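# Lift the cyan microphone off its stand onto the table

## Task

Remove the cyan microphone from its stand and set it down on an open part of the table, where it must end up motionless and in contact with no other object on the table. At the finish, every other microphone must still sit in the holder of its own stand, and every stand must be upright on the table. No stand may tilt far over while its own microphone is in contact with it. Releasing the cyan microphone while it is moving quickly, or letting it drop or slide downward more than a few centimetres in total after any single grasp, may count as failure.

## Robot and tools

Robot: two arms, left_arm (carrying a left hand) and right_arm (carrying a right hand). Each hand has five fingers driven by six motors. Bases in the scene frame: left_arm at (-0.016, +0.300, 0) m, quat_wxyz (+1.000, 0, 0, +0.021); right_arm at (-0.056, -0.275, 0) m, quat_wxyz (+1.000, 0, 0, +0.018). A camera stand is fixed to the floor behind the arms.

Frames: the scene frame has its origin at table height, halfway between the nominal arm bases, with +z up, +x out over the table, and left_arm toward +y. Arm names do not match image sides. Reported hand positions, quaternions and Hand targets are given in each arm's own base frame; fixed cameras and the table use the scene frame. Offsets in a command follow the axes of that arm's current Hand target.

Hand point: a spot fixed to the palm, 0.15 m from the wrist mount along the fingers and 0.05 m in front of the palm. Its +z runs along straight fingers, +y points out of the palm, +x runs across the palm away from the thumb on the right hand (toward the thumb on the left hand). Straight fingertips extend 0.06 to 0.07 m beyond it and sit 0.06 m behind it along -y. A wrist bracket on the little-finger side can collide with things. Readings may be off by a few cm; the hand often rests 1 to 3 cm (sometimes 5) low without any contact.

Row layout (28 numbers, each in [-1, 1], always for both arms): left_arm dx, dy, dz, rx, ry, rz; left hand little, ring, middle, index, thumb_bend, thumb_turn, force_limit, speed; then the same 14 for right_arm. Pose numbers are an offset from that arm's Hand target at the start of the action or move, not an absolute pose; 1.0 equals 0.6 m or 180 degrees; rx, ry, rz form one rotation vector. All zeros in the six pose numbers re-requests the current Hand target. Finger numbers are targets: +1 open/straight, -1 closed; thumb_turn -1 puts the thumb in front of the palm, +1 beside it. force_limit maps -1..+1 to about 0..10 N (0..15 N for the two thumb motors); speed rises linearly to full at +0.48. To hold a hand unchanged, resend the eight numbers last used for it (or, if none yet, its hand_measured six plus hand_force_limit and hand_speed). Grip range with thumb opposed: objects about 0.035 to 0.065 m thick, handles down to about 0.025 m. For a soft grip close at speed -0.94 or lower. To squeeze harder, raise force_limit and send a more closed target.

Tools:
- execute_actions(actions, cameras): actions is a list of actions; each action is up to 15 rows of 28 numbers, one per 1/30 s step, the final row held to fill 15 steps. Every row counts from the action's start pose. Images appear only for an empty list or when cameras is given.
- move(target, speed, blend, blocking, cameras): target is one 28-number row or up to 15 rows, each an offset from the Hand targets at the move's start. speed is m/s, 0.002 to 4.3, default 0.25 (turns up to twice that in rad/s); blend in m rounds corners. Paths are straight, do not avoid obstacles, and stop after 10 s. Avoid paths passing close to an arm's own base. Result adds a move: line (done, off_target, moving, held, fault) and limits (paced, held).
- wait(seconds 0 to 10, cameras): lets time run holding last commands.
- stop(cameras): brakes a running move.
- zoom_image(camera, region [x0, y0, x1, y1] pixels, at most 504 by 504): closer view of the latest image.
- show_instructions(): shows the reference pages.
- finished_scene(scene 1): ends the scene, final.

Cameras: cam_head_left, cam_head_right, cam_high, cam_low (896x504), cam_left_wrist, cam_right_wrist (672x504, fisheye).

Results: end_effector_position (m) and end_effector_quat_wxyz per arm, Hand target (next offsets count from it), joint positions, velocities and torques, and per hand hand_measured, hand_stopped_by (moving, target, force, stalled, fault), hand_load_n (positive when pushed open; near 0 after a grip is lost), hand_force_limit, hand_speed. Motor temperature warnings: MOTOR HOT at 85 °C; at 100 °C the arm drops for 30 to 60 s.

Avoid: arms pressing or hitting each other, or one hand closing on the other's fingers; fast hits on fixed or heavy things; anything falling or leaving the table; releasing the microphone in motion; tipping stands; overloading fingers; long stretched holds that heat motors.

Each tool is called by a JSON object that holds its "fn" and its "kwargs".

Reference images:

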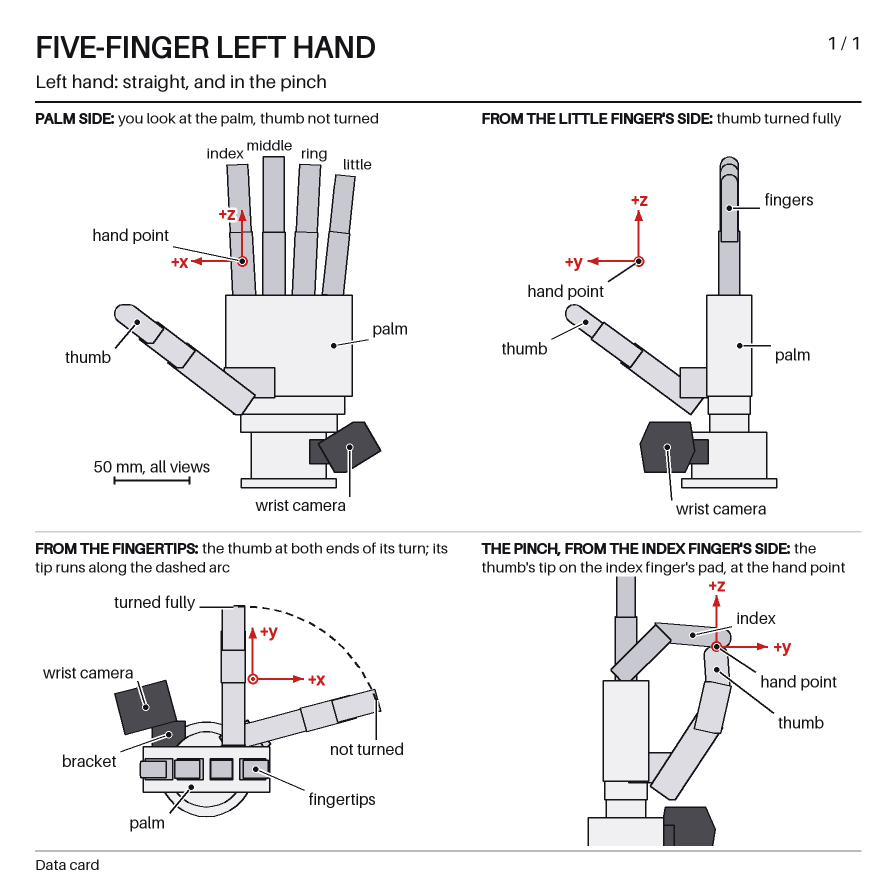

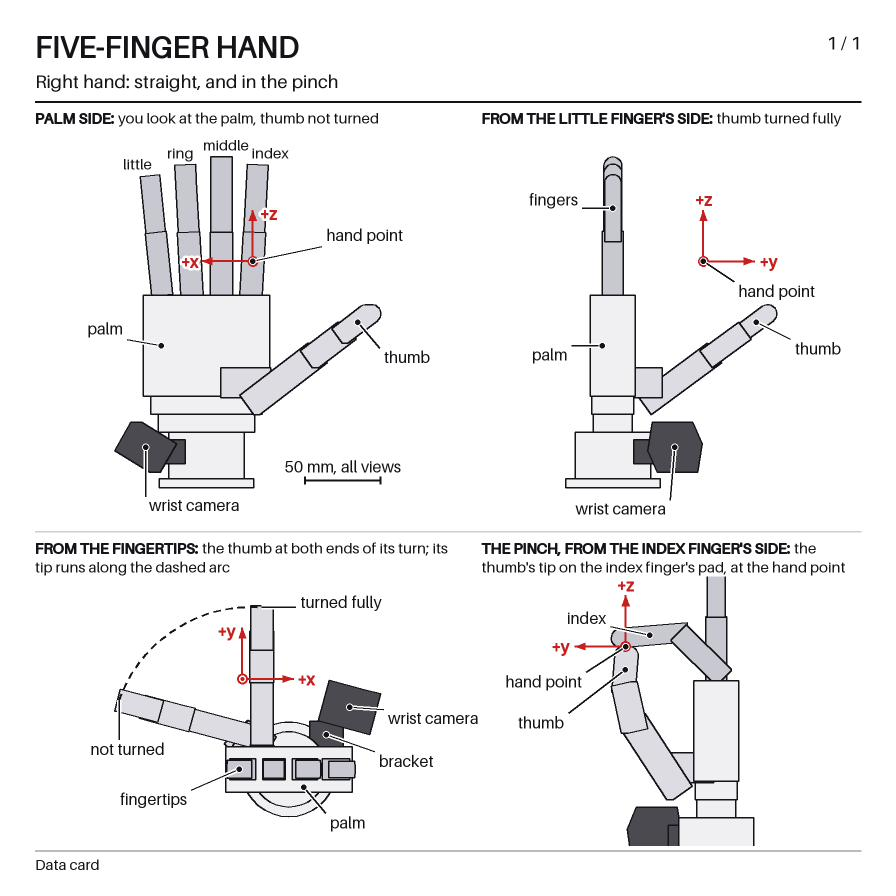

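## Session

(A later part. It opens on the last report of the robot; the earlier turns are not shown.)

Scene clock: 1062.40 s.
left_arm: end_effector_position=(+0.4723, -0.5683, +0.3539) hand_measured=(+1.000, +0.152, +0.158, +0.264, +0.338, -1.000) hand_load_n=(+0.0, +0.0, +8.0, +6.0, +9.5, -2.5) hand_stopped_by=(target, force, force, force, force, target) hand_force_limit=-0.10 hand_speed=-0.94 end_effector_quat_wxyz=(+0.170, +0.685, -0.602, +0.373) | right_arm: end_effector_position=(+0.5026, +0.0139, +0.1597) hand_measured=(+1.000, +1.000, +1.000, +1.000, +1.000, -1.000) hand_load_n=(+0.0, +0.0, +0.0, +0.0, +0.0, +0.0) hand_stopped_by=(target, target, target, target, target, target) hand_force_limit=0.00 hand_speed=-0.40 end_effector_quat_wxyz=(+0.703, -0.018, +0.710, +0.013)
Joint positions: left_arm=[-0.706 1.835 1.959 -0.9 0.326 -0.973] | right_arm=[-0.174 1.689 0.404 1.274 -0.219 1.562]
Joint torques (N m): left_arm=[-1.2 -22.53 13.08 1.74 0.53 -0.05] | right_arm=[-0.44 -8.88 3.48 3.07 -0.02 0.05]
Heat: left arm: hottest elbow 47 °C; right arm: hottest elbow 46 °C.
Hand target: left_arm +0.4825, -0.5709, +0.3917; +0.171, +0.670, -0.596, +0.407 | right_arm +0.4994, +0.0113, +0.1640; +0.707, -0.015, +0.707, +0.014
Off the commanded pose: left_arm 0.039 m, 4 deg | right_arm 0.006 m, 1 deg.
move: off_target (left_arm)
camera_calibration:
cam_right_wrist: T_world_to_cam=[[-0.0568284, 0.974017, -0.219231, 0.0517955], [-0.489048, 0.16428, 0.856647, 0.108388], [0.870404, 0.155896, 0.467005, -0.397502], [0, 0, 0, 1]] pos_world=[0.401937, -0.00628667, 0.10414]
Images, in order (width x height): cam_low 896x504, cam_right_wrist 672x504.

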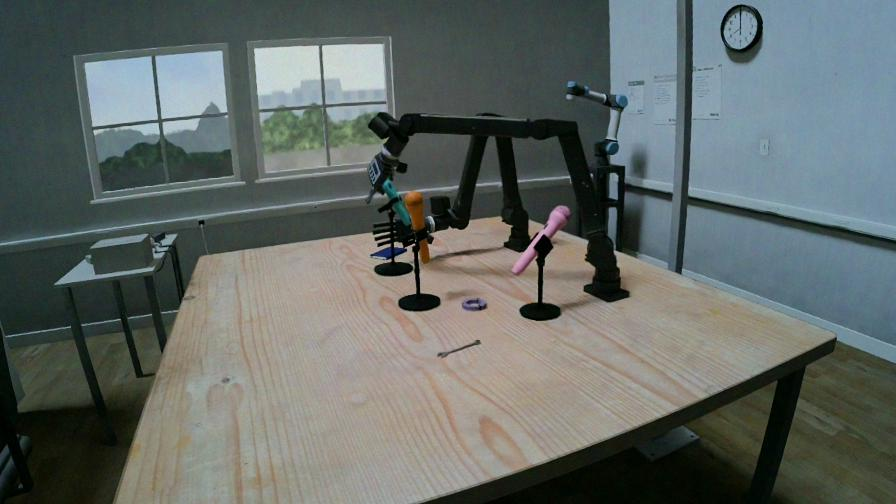

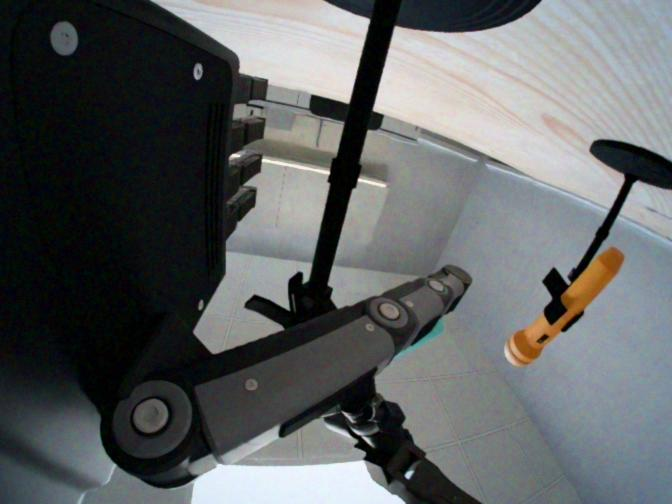

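{"fn": "move", "kwargs": {"target": [0,0,0,0,0,0,1,-0.2,-0.2,-0.1,0.1,-1,-0.1,-0.94, -0.005,-0.01,-0.022,0,0,0,1,1,1,1,1,-1,0,-0.4], "speed": 0.1, "cameras": ["cam_right_wrist"]}}

Scene clock: 1073.93 s.
left_arm: end_effector_position=(+0.4723, -0.5683, +0.3539) hand_measured=(+1.000, +0.152, +0.158, +0.264, +0.338, -1.000) hand_load_n=(+0.0, +0.0, +8.0, +5.5, +10.0, -2.5) hand_stopped_by=(target, force, force, force, force, target) hand_force_limit=-0.10 hand_speed=-0.94 end_effector_quat_wxyz=(+0.170, +0.685, -0.602, +0.373) | right_arm: end_effector_position=(+0.4903, +0.0066, +0.1639) hand_measured=(+1.000, +1.000, +1.000, +1.000, +1.000, -1.000) hand_load_n=(+0.0, +0.0, +0.0, +0.0, +0.0, -0.5) hand_stopped_by=(target, target, target, target, target, target) hand_force_limit=0.00 hand_speed=-0.40 end_effector_quat_wxyz=(+0.704, -0.018, +0.710, +0.013)
Joint positions: left_arm=[-0.706 1.835 1.959 -0.9 0.326 -0.973] | right_arm=[-0.204 1.657 0.375 1.274 -0.247 1.562]
Joint torques (N m): left_arm=[-1.14 -22.48 13.07 1.73 0.53 -0.04] | right_arm=[-0.67 -8 3.26 2.93 -0.06 0.02]
Heat: left arm: hottest elbow 47 °C; right arm: hottest elbow 46 °C.
Hand target: left_arm +0.4825, -0.5709, +0.3917; +0.171, +0.670, -0.596, +0.407 | right_arm +0.4864, +0.0046, +0.1670; +0.707, -0.014, +0.707, +0.014
Off the commanded pose: left_arm 0.039 m, 4 deg | right_arm 0.005 m, 1 deg.
move: off_target (left_arm)
camera_calibration:
cam_right_wrist: T_world_to_cam=[[-0.0552347, 0.974043, -0.21952, 0.0584028], [-0.490807, 0.164973, 0.855507, 0.100996], [0.869515, 0.154996, 0.468955, -0.387505], [0, 0, 0, 1]] pos_world=[0.389737, -0.0134868, 0.108141]
Images, in order (width x height): cam_right_wrist 672x504.

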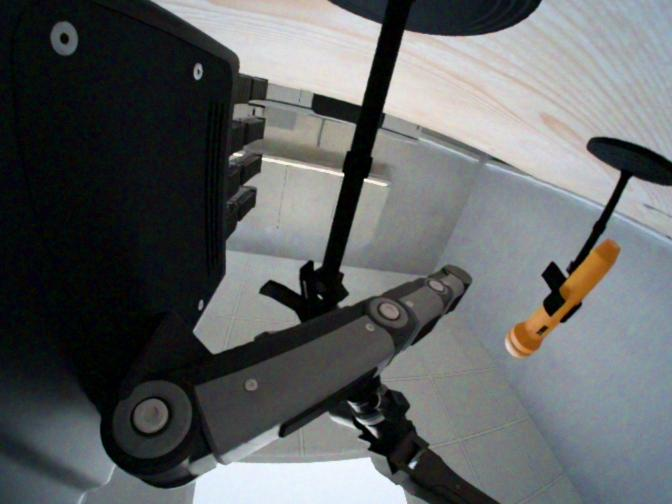

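{"fn": "move", "kwargs": {"target": [[0,0,0,0,0,0,1,-0.2,-0.2,-0.1,0.1,-1,-0.1,-0.94, 0,0,0,0,0,0,1,1,0.4,0.4,0.05,-1,-0.4,-0.6]], "speed": 0.1, "cameras": ["cam_right_wrist"]}}

{"fn": "move", "kwargs": {"target": [[0,0,0,0,0,0,1,-0.2,-0.2,-0.1,0.1,-1,-0.1,-0.94, 0,0,0,0,0,0,1,1,-0.6,-0.6,0.05,-1,-0.5,-0.9]], "speed": 0.1, "cameras": ["cam_right_wrist","cam_head_right","cam_low"]}}

Scene clock: 1083.53 s.
left_arm: end_effector_position=(+0.4723, -0.5683, +0.3539) hand_measured=(+1.000, +0.152, +0.158, +0.264, +0.338, -1.000) hand_load_n=(+0.0, +0.0, +8.0, +6.0, +10.0, -2.5) hand_stopped_by=(target, force, force, force, force, target) hand_force_limit=-0.10 hand_speed=-0.94 end_effector_quat_wxyz=(+0.170, +0.685, -0.602, +0.373) | right_arm: end_effector_position=(+0.4903, +0.0066, +0.1640) hand_measured=(+1.000, +1.000, +0.400, +0.400, +0.050, -1.000) hand_load_n=(+0.0, +0.0, +0.0, +0.0, +0.0, +0.0) hand_stopped_by=(target, target, target, target, target, target) hand_force_limit=-0.40 hand_speed=-0.60 end_effector_quat_wxyz=(+0.704, -0.018, +0.710, +0.013)
Joint positions: left_arm=[-0.706 1.835 1.959 -0.9 0.326 -0.973] | right_arm=[-0.204 1.657 0.375 1.274 -0.248 1.563]
Joint torques (N m): left_arm=[-1.2 -22.48 13.07 1.73 0.53 -0.05] | right_arm=[-0.38 -8.76 3.33 3.12 0 -0.02]
Heat: left arm: hottest elbow 48 °C; right arm: hottest elbow 45 °C.
Hand target: left_arm +0.4825, -0.5709, +0.3917; +0.171, +0.670, -0.596, +0.407 | right_arm +0.4864, +0.0045, +0.1670; +0.707, -0.014, +0.707, +0.014
Off the commanded pose: left_arm 0.039 m, 4 deg | right_arm 0.005 m, 1 deg.
move: off_target (left_arm)
camera_calibration:
cam_right_wrist: T_world_to_cam=[[-0.0555953, 0.974265, -0.218443, 0.0583331], [-0.49083, 0.163852, 0.855709, 0.10095], [0.86948, 0.154792, 0.469089, -0.387524], [0, 0, 0, 1]] pos_world=[0.389737, -0.0133874, 0.108141]
Images, in order (width x height): cam_right_wrist 672x504.

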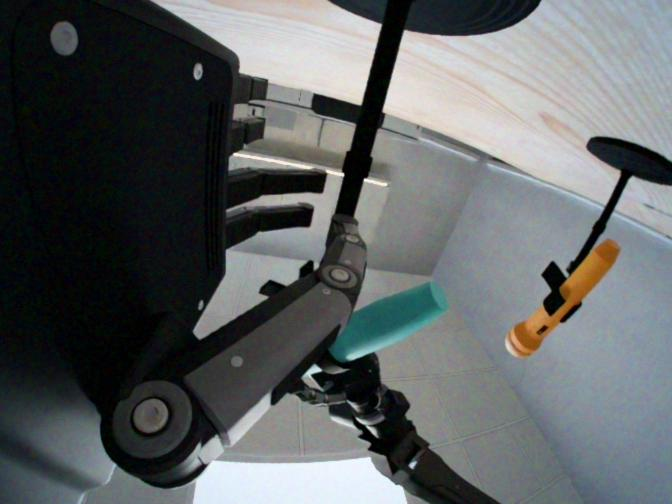

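Scene clock: 1086.10 s.
left_arm: end_effector_position=(+0.4730, -0.5677, +0.3537) hand_measured=(+1.000, +0.152, +0.158, +0.264, +0.338, -1.000) hand_load_n=(+0.0, +0.0, +7.5, +6.0, +10.0, -2.0) hand_stopped_by=(target, force, force, force, force, target) hand_force_limit=-0.10 hand_speed=-0.94 end_effector_quat_wxyz=(+0.170, +0.685, -0.602, +0.373) | right_arm: end_effector_position=(+0.4903, +0.0025, +0.1640) hand_measured=(+1.000, +1.000, -0.232, -0.240, +0.050, -1.000) hand_load_n=(-0.5, +0.0, +4.0, +4.0, +1.0, -0.5) hand_stopped_by=(target, target, force, force, target, target) hand_force_limit=-0.50 hand_speed=-0.90 end_effector_quat_wxyz=(+0.704, -0.014, +0.710, +0.011)
Joint positions: left_arm=[-0.704 1.835 1.959 -0.9 0.327 -0.972] | right_arm=[-0.212 1.657 0.375 1.274 -0.248 1.564]
Joint torques (N m): left_arm=[-1.38 -22.59 13.07 1.73 0.48 -0.06] | right_arm=[0.26 -8.12 3.29 2.93 -0.03 -0.02]
Heat: left arm: hottest elbow 48 °C; right arm: hottest elbow 45 °C.
Hand target: left_arm +0.4824, -0.5709, +0.3919; +0.171, +0.670, -0.597, +0.407 | right_arm +0.4864, +0.0046, +0.1670; +0.707, -0.014, +0.707, +0.014
Off the commanded pose: left_arm 0.039 m, 4 deg | right_arm 0.005 m, 1 deg.
move: off_target (left_arm)
camera_calibration:
cam_right_wrist: T_world_to_cam=[[-0.0474441, 0.974874, -0.217647, 0.0582888], [-0.489389, 0.167263, 0.855875, 0.100874], [0.870774, 0.14712, 0.469156, -0.387485], [0, 0, 0, 1]] pos_world=[0.389544, -0.0166898, 0.108142]
Images, in order (width x height): cam_head_right 896x504, cam_low 896x504, cam_right_wrist 672x504.

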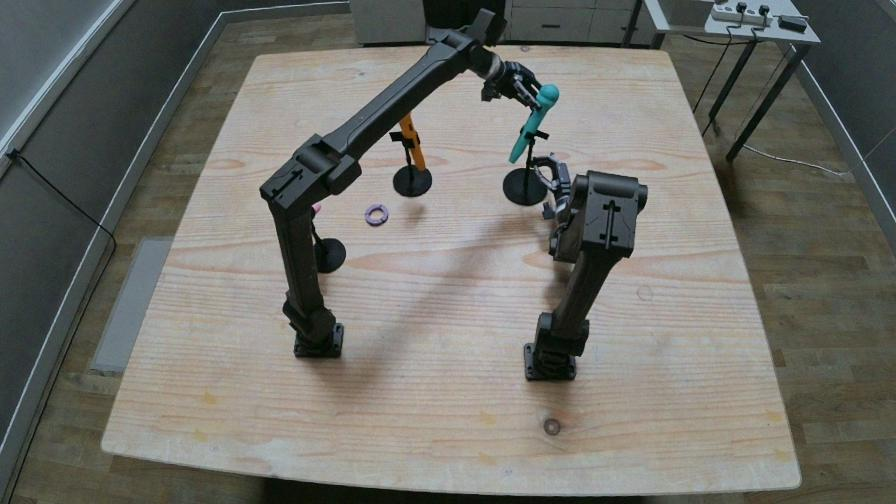

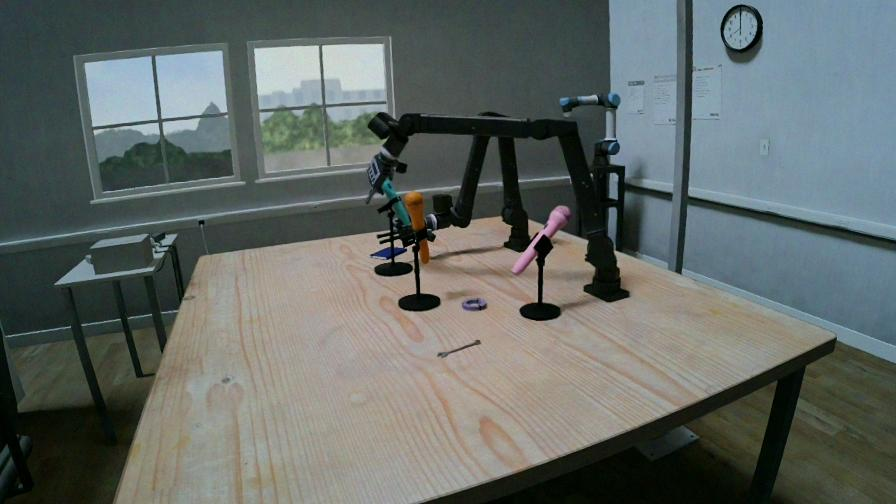

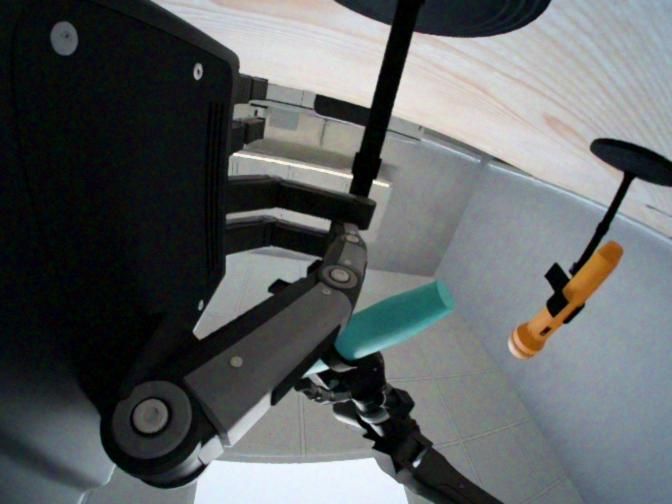

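{"fn": "zoom_image", "kwargs": {"camera": "cam_right_wrist", "region": [270, 100, 470, 320]}}

{"fn": "zoom_image", "kwargs": {"camera": "cam_head_right", "region": [490, 70, 610, 230]}}

Scaled by 2.291 from the camera's 672x504 image, which has a finer 960x720 frame.

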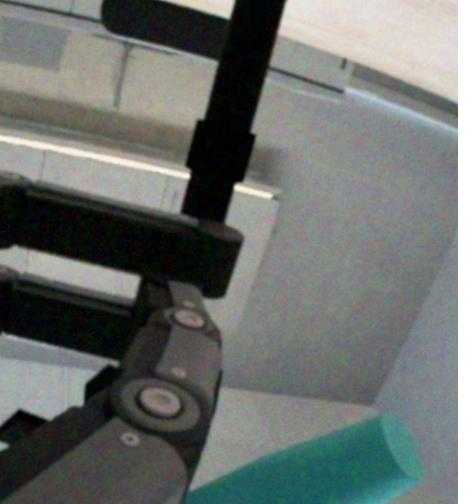

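Scaled by 3.150 from the camera's 896x504 image, which has a finer 1280x720 frame.

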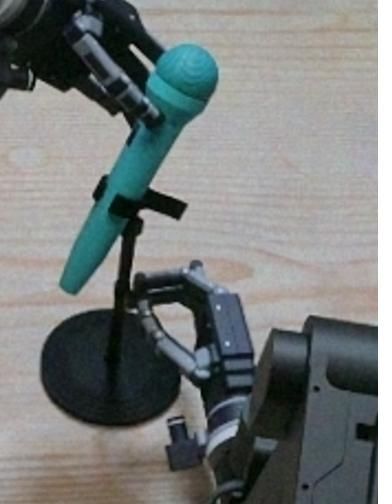

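{"fn": "move", "kwargs": {"target": [[0,0,0,0,0,0,1,-0.2,-0.2,-0.1,0.1,-1,-0.1,-0.94, 0,0,0,0,0,0,1,1,0.3,0.3,0.2,-1,-0.4,-0.6],[0,0,0,0,0,0,1,-0.2,-0.2,-0.1,0.1,-1,-0.1,-0.94, 0,0.03,-0.003,0,0,0,1,1,0.3,0.3,0.05,-1,-0.4,-0.6]], "speed": 0.08, "cameras": ["cam_right_wrist","cam_head_right"]}}

{"fn": "zoom_image", "kwargs": {"camera": "cam_right_wrist", "region": [270, 100, 470, 320]}}

{"fn": "zoom_image", "kwargs": {"camera": "cam_head_right", "region": [490, 70, 610, 230]}}

Scene clock: 1106.13 s.
left_arm: end_effector_position=(+0.4734, -0.5673, +0.3537) hand_measured=(+1.000, +0.152, +0.158, +0.264, +0.338, -1.000) hand_load_n=(+0.0, +0.0, +7.0, +5.5, +10.0, -2.0) hand_stopped_by=(target, force, force, force, force, target) hand_force_limit=-0.10 hand_speed=-0.94 end_effector_quat_wxyz=(+0.170, +0.685, -0.602, +0.373) | right_arm: end_effector_position=(+0.4893, +0.0139, +0.1620) hand_measured=(+1.000, +1.000, +0.300, +0.300, +0.050, -1.000) hand_load_n=(+0.0, +0.0, +1.0, +0.0, +0.0, +0.0) hand_stopped_by=(target, target, target, target, target, target) hand_force_limit=-0.40 hand_speed=-0.60 end_effector_quat_wxyz=(+0.702, -0.009, +0.712, +0.006)
Joint positions: left_arm=[-0.703 1.835 1.959 -0.9 0.328 -0.972] | right_arm=[-0.167 1.651 0.362 1.274 -0.188 1.564]
Joint torques (N m): left_arm=[-1.38 -22.59 13.07 1.73 0.47 -0.06] | right_arm=[0.97 -8.47 2.76 3.32 -0.19 0.05]
Heat: left arm: hottest elbow 48 °C; right arm: hottest elbow 44 °C.
Hand target: left_arm +0.4825, -0.5708, +0.3919; +0.171, +0.670, -0.596, +0.407 | right_arm +0.4839, +0.0225, +0.1669; +0.707, -0.014, +0.707, +0.014
Off the commanded pose: left_arm 0.039 m, 4 deg | right_arm 0.011 m, 1 deg.
move: off_target (left_arm, right_arm); target 2's new numbers were sent with right_arm's hand 0.011 m and 1 deg from that target
camera_calibration:
cam_right_wrist: T_world_to_cam=[[-0.0344986, 0.975636, -0.216667, 0.0401335], [-0.480682, 0.173876, 0.859484, 0.0952512], [0.876216, 0.133799, 0.462972, -0.388819], [0, 0, 0, 1]] pos_world=[0.387859, -0.00369393, 0.106841]
Images, in order (width x height): cam_head_right 896x504, cam_right_wrist 672x504.

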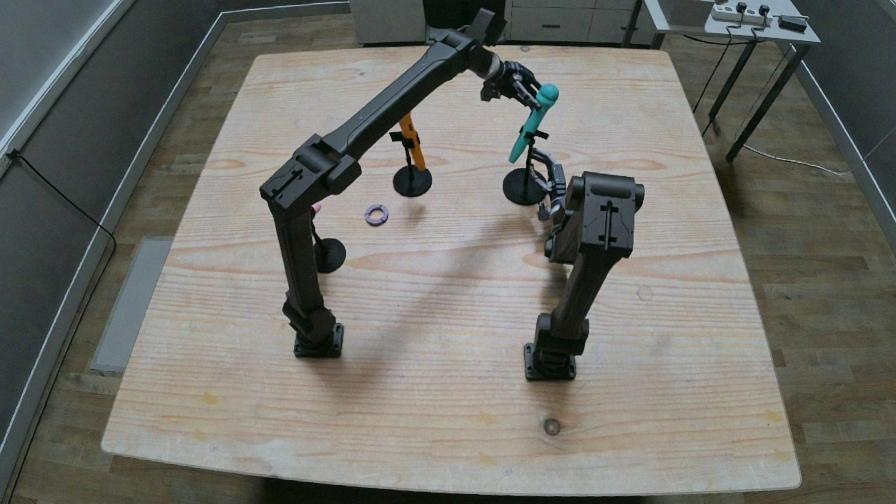

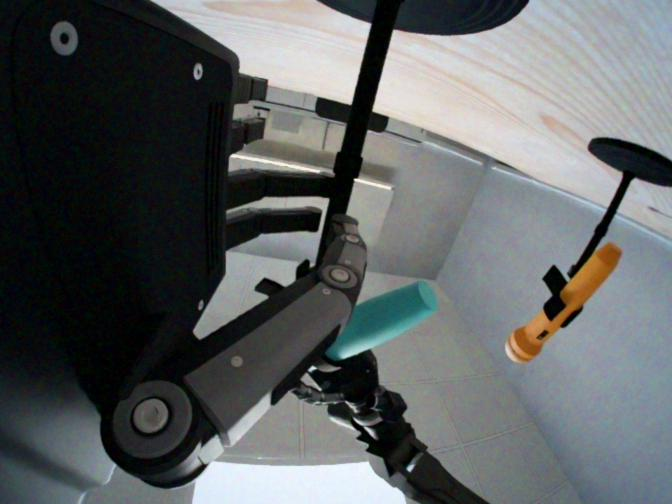

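Scaled by 2.291 from the camera's 672x504 image, which has a finer 960x720 frame.

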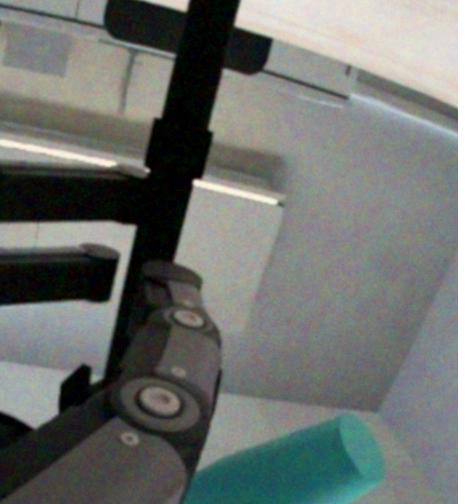

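Scaled by 3.150 from the camera's 896x504 image, which has a finer 1280x720 frame.

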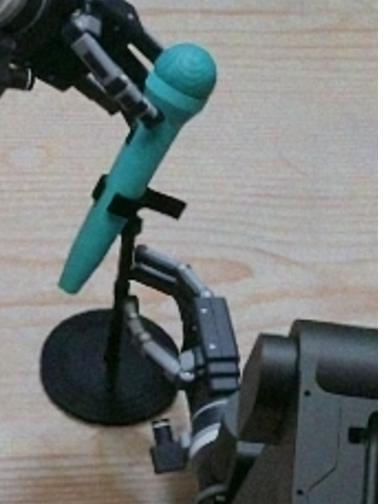

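{"fn": "move", "kwargs": {"target": [[0,0,0,0,0,0,1,-0.2,-0.2,-0.1,0.1,-1,-0.1,-0.94, 0,-0.015,0,0,0,0,1,1,1,1,0.5,-1,-0.4,-0.4],[0,0,0,0,0,0,1,-0.2,-0.2,-0.1,0.1,-1,-0.1,-0.94, 0.005,-0.0075,0.0618,0,0,0,1,1,1,1,0.5,-1,-0.4,-0.4]], "speed": 0.08, "cameras": ["cam_right_wrist","cam_head_right","cam_low"]}}

{"fn": "zoom_image", "kwargs": {"camera": "cam_low", "region": [350, 170, 500, 300]}}

{"fn": "zoom_image", "kwargs": {"camera": "cam_head_right", "region": [490, 70, 610, 230]}}

Scene clock: 1120.73 s.
left_arm: end_effector_position=(+0.4734, -0.5673, +0.3537) hand_measured=(+1.000, +0.152, +0.158, +0.264, +0.338, -1.000) hand_load_n=(+0.0, +0.0, +8.0, +5.5, +10.5, -2.0) hand_stopped_by=(target, force, force, force, force, target) hand_force_limit=-0.10 hand_speed=-0.94 end_effector_quat_wxyz=(+0.170, +0.685, -0.602, +0.373) | right_arm: end_effector_position=(+0.5117, +0.0186, +0.1691) hand_measured=(+1.000, +1.000, +1.000, +1.000, +0.500, -1.000) hand_load_n=(+0.0, +0.0, -0.5, +0.0, +0.0, +0.0) hand_stopped_by=(target, target, target, target, target, target) hand_force_limit=-0.40 hand_speed=-0.40 end_effector_quat_wxyz=(+0.712, -0.016, +0.702, +0.010)
Joint positions: left_arm=[-0.703 1.835 1.959 -0.9 0.328 -0.972] | right_arm=[-0.15 1.686 0.427 1.274 -0.187 1.564]
Joint torques (N m): left_arm=[-1.32 -22.53 13.08 1.73 0.47 -0.06] | right_arm=[0.44 -7.06 5.72 2.04 0.18 -0.01]
Heat: left arm: hottest elbow 48 °C; right arm: hottest elbow 44 °C.
Hand target: left_arm +0.4825, -0.5708, +0.3919; +0.171, +0.670, -0.596, +0.407 | right_arm +0.5211, +0.0196, +0.1639; +0.707, -0.015, +0.707, +0.014
Off the commanded pose: left_arm 0.039 m, 4 deg | right_arm 0.011 m, 1 deg.
move: off_target (left_arm, right_arm)
camera_calibration:
cam_right_wrist: T_world_to_cam=[[-0.0436267, 0.973972, -0.222429, 0.0434729], [-0.508442, 0.170006, 0.844147, 0.115907], [0.85999, 0.149919, 0.487792, -0.408611], [0, 0, 0, 1]] pos_world=[0.412231, -0.000787444, 0.111144]
Images, in order (width x height): cam_head_right 896x504, cam_low 896x504, cam_right_wrist 672x504.

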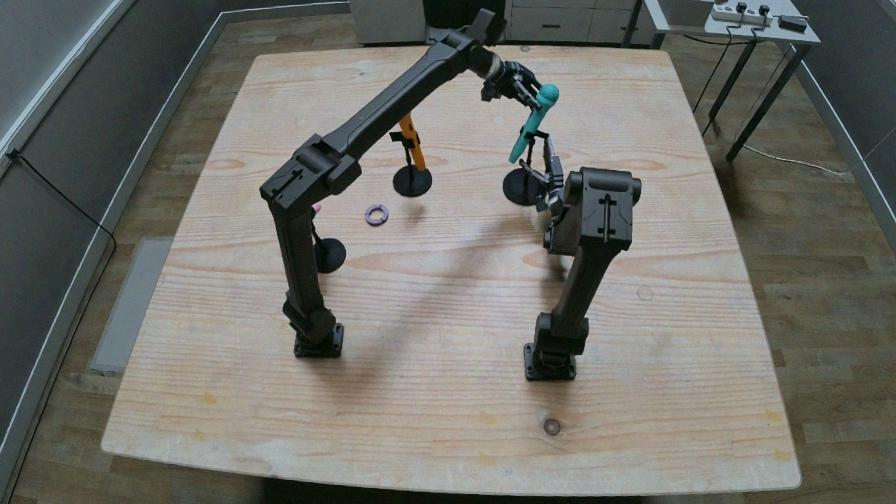

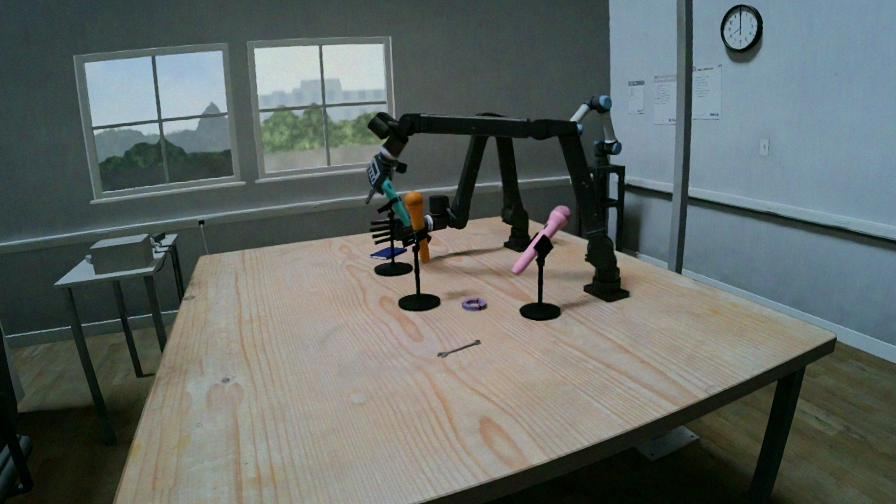

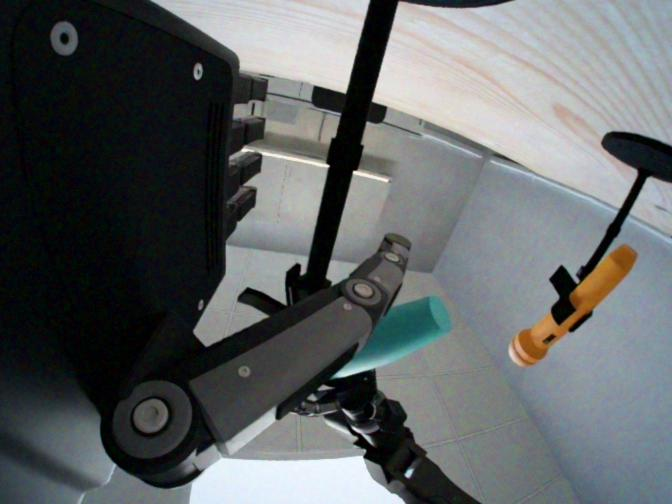

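Scaled by 3.360 from the camera's 896x504 image, which has a finer 1280x720 frame.

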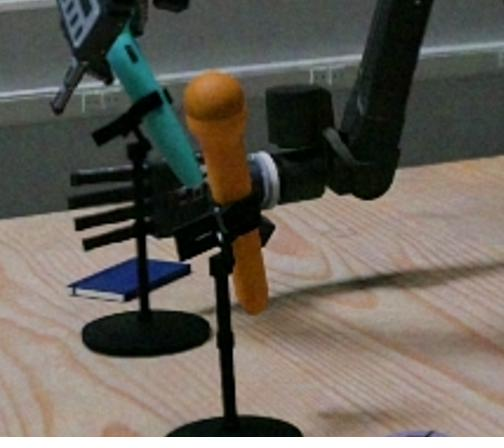

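Scaled by 3.150 from the camera's 896x504 image, which has a finer 1280x720 frame.

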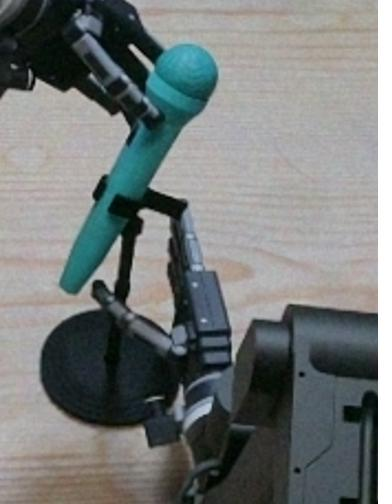

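{"fn": "move", "kwargs": {"target": [[0,0,0,0,0,0,1,-0.2,-0.2,-0.1,0.1,-1,-0.1,-0.94, 0,0,0,0,0,0,1,1,0.3,0.3,-0.05,-1,-0.3,-0.6]], "speed": 0.08, "cameras": ["cam_right_wrist"]}}

{"fn": "zoom_image", "kwargs": {"camera": "cam_right_wrist", "region": [270, 100, 470, 320]}}

Scene clock: 1128.37 s.
left_arm: end_effector_position=(+0.4734, -0.5673, +0.3537) hand_measured=(+1.000, +0.152, +0.158, +0.264, +0.338, -1.000) hand_load_n=(+0.0, +0.0, +8.0, +5.5, +10.0, -2.5) hand_stopped_by=(target, force, force, force, force, target) hand_force_limit=-0.10 hand_speed=-0.94 end_effector_quat_wxyz=(+0.170, +0.685, -0.602, +0.373) | right_arm: end_effector_position=(+0.5118, +0.0186, +0.1691) hand_measured=(+1.000, +1.000, +0.300, +0.300, -0.050, -1.000) hand_load_n=(+0.0, +0.0, +0.0, +0.0, +0.0, -0.5) hand_stopped_by=(target, target, target, target, target, target) hand_force_limit=-0.30 hand_speed=-0.60 end_effector_quat_wxyz=(+0.712, -0.016, +0.702, +0.009)
Joint positions: left_arm=[-0.703 1.835 1.959 -0.9 0.328 -0.972] | right_arm=[-0.15 1.686 0.427 1.274 -0.186 1.564]
Joint torques (N m): left_arm=[-1.32 -22.53 13.08 1.74 0.47 -0.06] | right_arm=[0.73 -6.95 5.83 1.74 0.07 0.04]
Heat: left arm: hottest elbow 49 °C; right arm: hottest elbow 44 °C.
Hand target: left_arm +0.4825, -0.5708, +0.3919; +0.171, +0.670, -0.596, +0.407 | right_arm +0.5211, +0.0196, +0.1639; +0.707, -0.014, +0.707, +0.014
Off the commanded pose: left_arm 0.039 m, 4 deg | right_arm 0.011 m, 1 deg.
move: off_target (left_arm, right_arm)
camera_calibration:
cam_right_wrist: T_world_to_cam=[[-0.0432811, 0.973985, -0.222441, 0.0434336], [-0.508412, 0.170192, 0.844128, 0.115965], [0.860025, 0.149627, 0.48782, -0.408701], [0, 0, 0, 1]] pos_world=[0.412331, -0.000887518, 0.111144]
Images, in order (width x height): cam_right_wrist 672x504.

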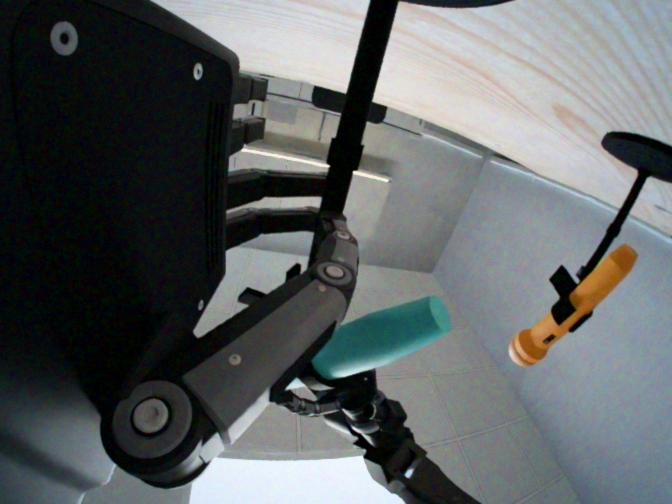

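Scaled by 2.291 from the camera's 672x504 image, which has a finer 960x720 frame.

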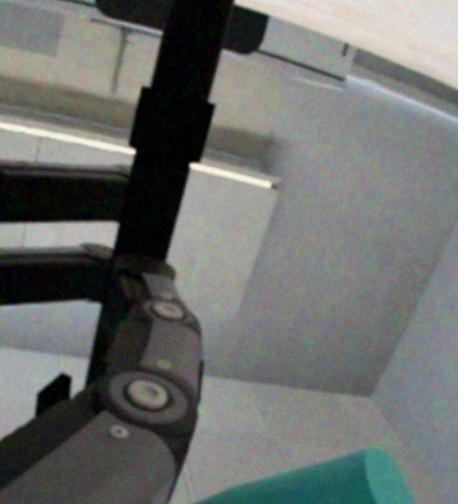

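{"fn": "move", "kwargs": {"target": [[0,0,0,0,0,0,1,-0.2,-0.2,-0.1,0.1,-1,-0.1,-0.94, 0,0,0,0,0,0,1,0.5,-0.7,-0.7,-0.05,-1,-0.35,-0.9]], "speed": 0.08, "cameras": ["cam_right_wrist","cam_head_right"]}}

{"fn": "zoom_image", "kwargs": {"camera": "cam_right_wrist", "region": [270, 100, 470, 320]}}

{"fn": "zoom_image", "kwargs": {"camera": "cam_head_right", "region": [490, 70, 610, 230]}}

Scene clock: 1133.63 s.
left_arm: end_effector_position=(+0.4727, -0.5676, +0.3538) hand_measured=(+1.000, +0.152, +0.158, +0.264, +0.338, -1.000) hand_load_n=(+0.0, +0.5, +7.0, +5.5, +10.5, -1.5) hand_stopped_by=(target, force, force, force, force, target) hand_force_limit=-0.10 hand_speed=-0.94 end_effector_quat_wxyz=(+0.171, +0.684, -0.603, +0.373) | right_arm: end_effector_position=(+0.5129, +0.0178, +0.1695) hand_measured=(+1.000, +0.500, -0.014, -0.032, -0.050, -1.000) hand_load_n=(+0.0, +0.0, +2.5, +5.5, +2.5, +0.0) hand_stopped_by=(target, target, force, force, target, target) hand_force_limit=-0.35 hand_speed=-0.90 end_effector_quat_wxyz=(+0.712, -0.015, +0.702, +0.008)
Joint positions: left_arm=[-0.704 1.835 1.959 -0.9 0.33 -0.97] | right_arm=[-0.15 1.687 0.429 1.272 -0.183 1.564]
Joint torques (N m): left_arm=[-1.32 -22.59 13.05 1.73 0.36 -0.08] | right_arm=[0.56 -7.47 5.55 1.81 -0.01 0.01]
Heat: left arm: hottest elbow 49 °C; right arm: hottest elbow 44 °C.
Hand target: left_arm +0.4824, -0.5709, +0.3918; +0.171, +0.670, -0.597, +0.407 | right_arm +0.5211, +0.0196, +0.1639; +0.707, -0.014, +0.707, +0.014
Off the commanded pose: left_arm 0.039 m, 4 deg | right_arm 0.010 m, 1 deg.
move: off_target (left_arm)
camera_calibration:
cam_right_wrist: T_world_to_cam=[[-0.0398436, 0.974207, -0.222109, 0.0424808], [-0.508129, 0.171643, 0.844004, 0.116239], [0.860359, 0.146488, 0.488185, -0.409918], [0, 0, 0, 1]] pos_world=[0.413433, -0.00128851, 0.111445]
Images, in order (width x height): cam_head_right 896x504, cam_right_wrist 672x504.

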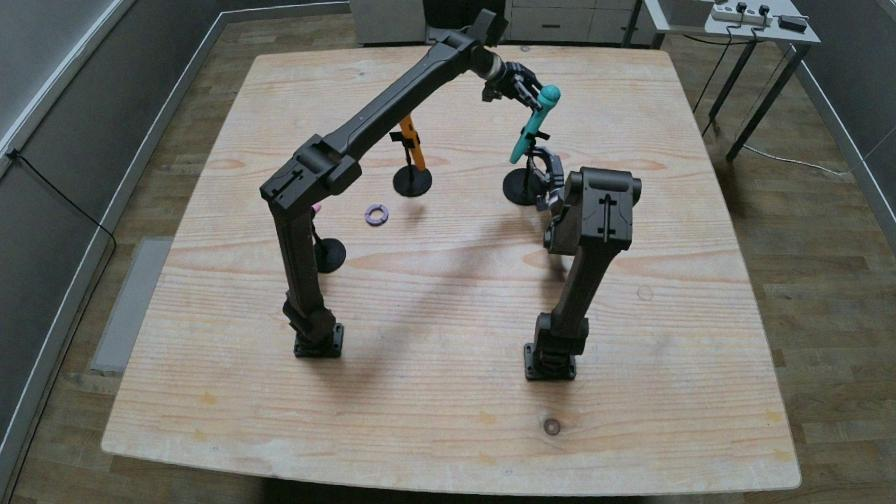

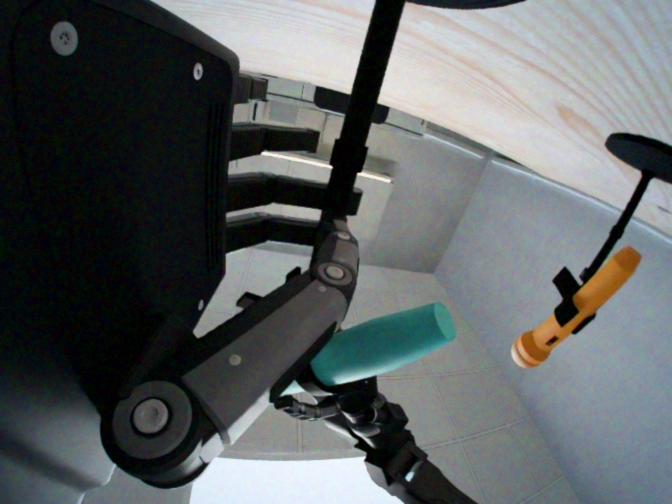

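Scaled by 2.291 from the camera's 672x504 image, which has a finer 960x720 frame.

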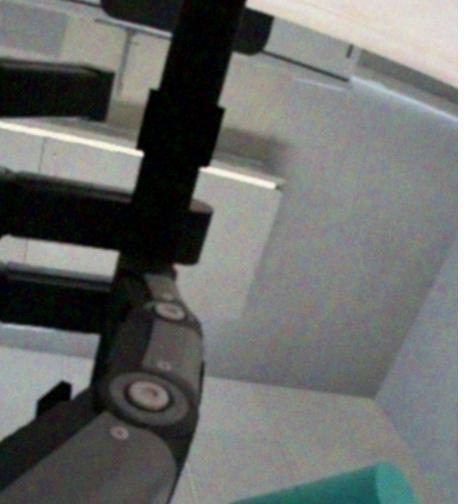

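Scaled by 3.150 from the camera's 896x504 image, which has a finer 1280x720 frame.

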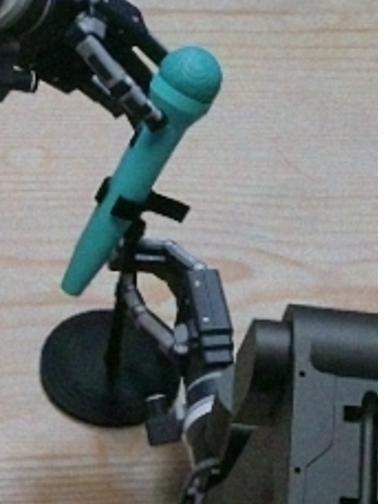

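{"fn": "move", "kwargs": {"target": [[0,0,0,0,0,0,1,-0.2,-0.2,-0.1,0.1,-1,-0.1,-0.94, 0,0,0,0,0,0,1,0.5,-0.8,-0.8,-0.05,-1,0.3,-0.93]], "speed": 0.08, "cameras": ["cam_right_wrist","cam_left_wrist"]}}

Scene clock: 1138.63 s.
left_arm: end_effector_position=(+0.4727, -0.5676, +0.3538) hand_measured=(+1.000, +0.152, +0.158, +0.264, +0.338, -1.000) hand_load_n=(+0.0, -0.5, +7.0, +5.5, +10.5, -1.5) hand_stopped_by=(target, force, force, force, force, target) hand_force_limit=-0.10 hand_speed=-0.94 end_effector_quat_wxyz=(+0.171, +0.684, -0.603, +0.373) | right_arm: end_effector_position=(+0.5129, +0.0178, +0.1695) hand_measured=(+1.000, +0.500, -0.024, -0.038, -0.050, -1.000) hand_load_n=(+0.0, +0.0, +6.5, +6.0, +3.5, +0.0) hand_stopped_by=(target, target, force, force, target, target) hand_force_limit=0.30 hand_speed=-0.93 end_effector_quat_wxyz=(+0.712, -0.015, +0.702, +0.008)
Joint positions: left_arm=[-0.704 1.835 1.959 -0.9 0.33 -0.97] | right_arm=[-0.15 1.687 0.429 1.272 -0.183 1.564]
Joint torques (N m): left_arm=[-1.38 -22.53 13.07 1.74 0.36 -0.08] | right_arm=[0.85 -6.89 5.7 1.91 -0.02 -0.04]
Heat: left arm: hottest elbow 49 °C; right arm: hottest elbow 44 °C.
Hand target: left_arm +0.4824, -0.5709, +0.3919; +0.171, +0.670, -0.597, +0.407 | right_arm +0.5211, +0.0196, +0.1639; +0.707, -0.015, +0.707, +0.014
Off the commanded pose: left_arm 0.039 m, 4 deg | right_arm 0.010 m, 1 deg.
move: off_target (left_arm)
camera_calibration:
cam_left_wrist: T_world_to_cam=[[0.92223, -0.0305884, 0.38543, -0.583439], [-0.37766, -0.284897, 0.881026, -0.29662], [0.0828587, -0.95807, -0.274292, -0.37115], [0, 0, 0, 1]] pos_world=[0.456796, -0.45794, 0.384402]
cam_right_wrist: T_world_to_cam=[[-0.0398436, 0.974207, -0.222109, 0.0424808], [-0.508129, 0.171643, 0.844004, 0.116239], [0.860359, 0.146488, 0.488185, -0.409918], [0, 0, 0, 1]] pos_world=[0.413433, -0.00128851, 0.111445]
Images, in order (width x height): cam_left_wrist 672x504, cam_right_wrist 672x504.

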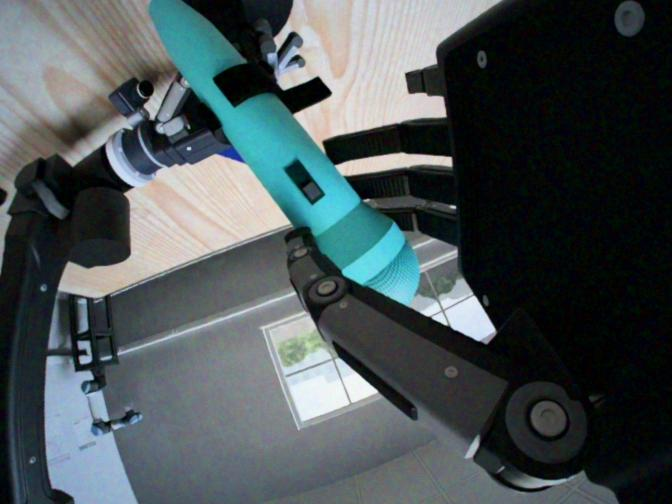

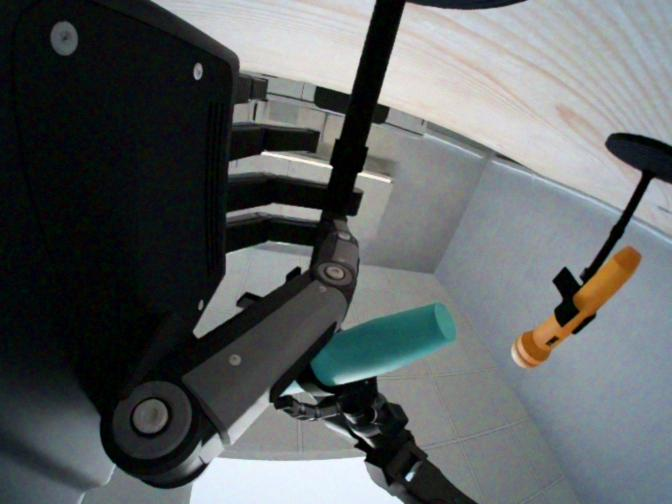

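{"fn": "move", "kwargs": {"target": [[0.0743,-0.037,-0.0078,0,0,0,1,-0.2,-0.2,-0.1,0.1,-1,-0.1,-0.94, 0,0,0,0,0,0,1,0.5,-0.8,-0.8,-0.05,-1,0.3,-0.93]], "speed": 0.06, "cameras": ["cam_left_wrist","cam_head_right"]}}

{"fn": "zoom_image", "kwargs": {"camera": "cam_head_right", "region": [490, 70, 610, 230]}}

Scene clock: 1158.37 s.
left_arm: end_effector_position=(+0.4905, -0.5866, +0.3721) hand_measured=(+1.000, +0.152, +0.158, +0.264, +0.338, -1.000) hand_load_n=(+0.0, -0.5, +5.5, +6.0, +11.0, -1.5) hand_stopped_by=(target, force, force, force, force, target) hand_force_limit=-0.10 hand_speed=-0.94 end_effector_quat_wxyz=(+0.170, +0.688, -0.610, +0.354) | right_arm: end_effector_position=(+0.5166, +0.0147, +0.1729) hand_measured=(+1.000, +0.500, -0.026, -0.036, -0.048, -1.000) hand_load_n=(+0.0, +0.0, +0.0, +13.0, +4.5, +3.0) hand_stopped_by=(target, target, force, force, target, target) hand_force_limit=0.30 hand_speed=-0.93 end_effector_quat_wxyz=(+0.714, -0.006, +0.700, +0.010)
Joint positions: left_arm=[-0.708 1.966 2.223 -1.076 0.33 -0.959] | right_arm=[-0.15 1.687 0.438 1.27 -0.172 1.58]
Joint torques (N m): left_arm=[-1.55 -25.35 14.98 1.98 0.19 -0.22] | right_arm=[0.5 -6.36 5.05 2.03 -0.44 -0.22]
Heat: left arm: hottest elbow 49 °C; right arm: hottest elbow 44 °C.
Hand target: left_arm +0.4998, -0.5919, +0.4336; +0.171, +0.670, -0.596, +0.407 | right_arm +0.5211, +0.0196, +0.1641; +0.707, -0.015, +0.707, +0.014
Off the commanded pose: left_arm 0.063 m, 7 deg | right_arm 0.011 m, 2 deg.
move: off_target (left_arm, right_arm)
camera_calibration:
cam_left_wrist: T_world_to_cam=[[0.931134, -0.0525459, 0.360872, -0.615484], [-0.358857, -0.308116, 0.881071, -0.334255], [0.0648936, -0.949897, -0.305753, -0.360547], [0, 0, 0, 1]] pos_world=[0.476546, -0.477813, 0.406375]
Images, in order (width x height): cam_head_right 896x504, cam_left_wrist 672x504.

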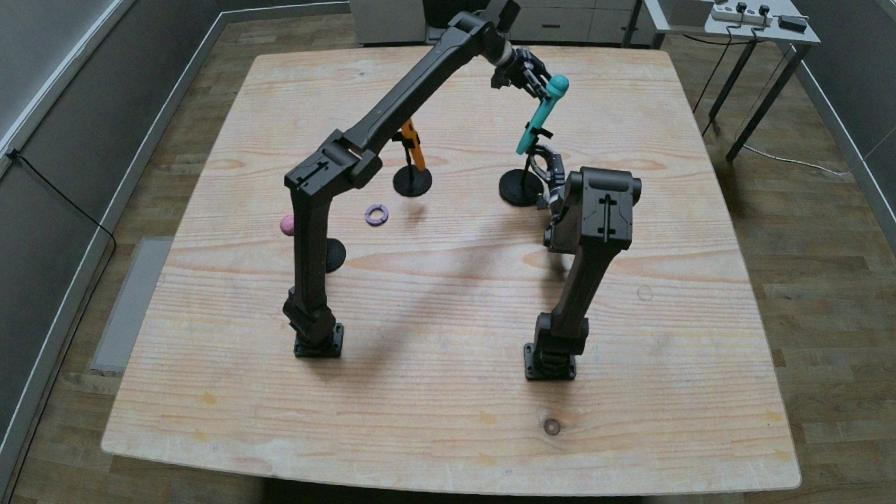

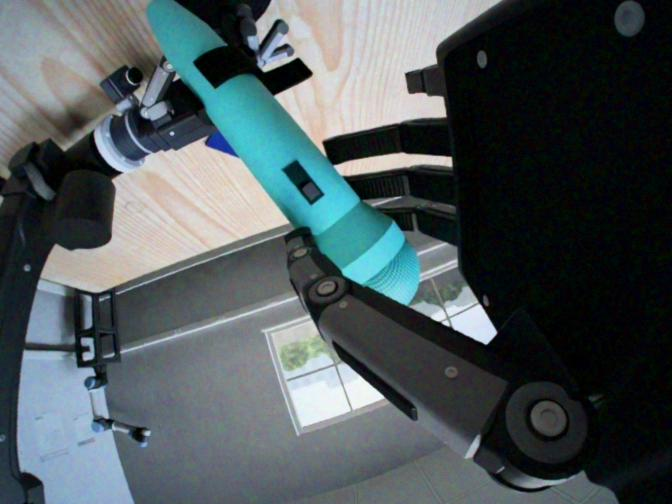

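Scaled by 3.150 from the camera's 896x504 image, which has a finer 1280x720 frame.

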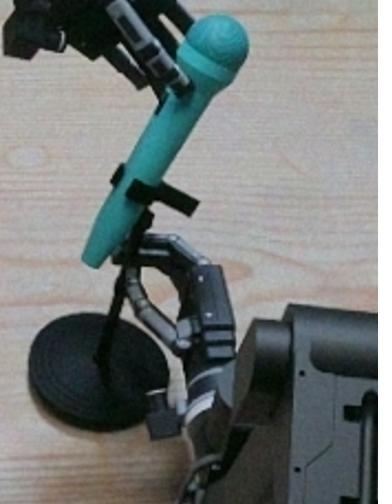

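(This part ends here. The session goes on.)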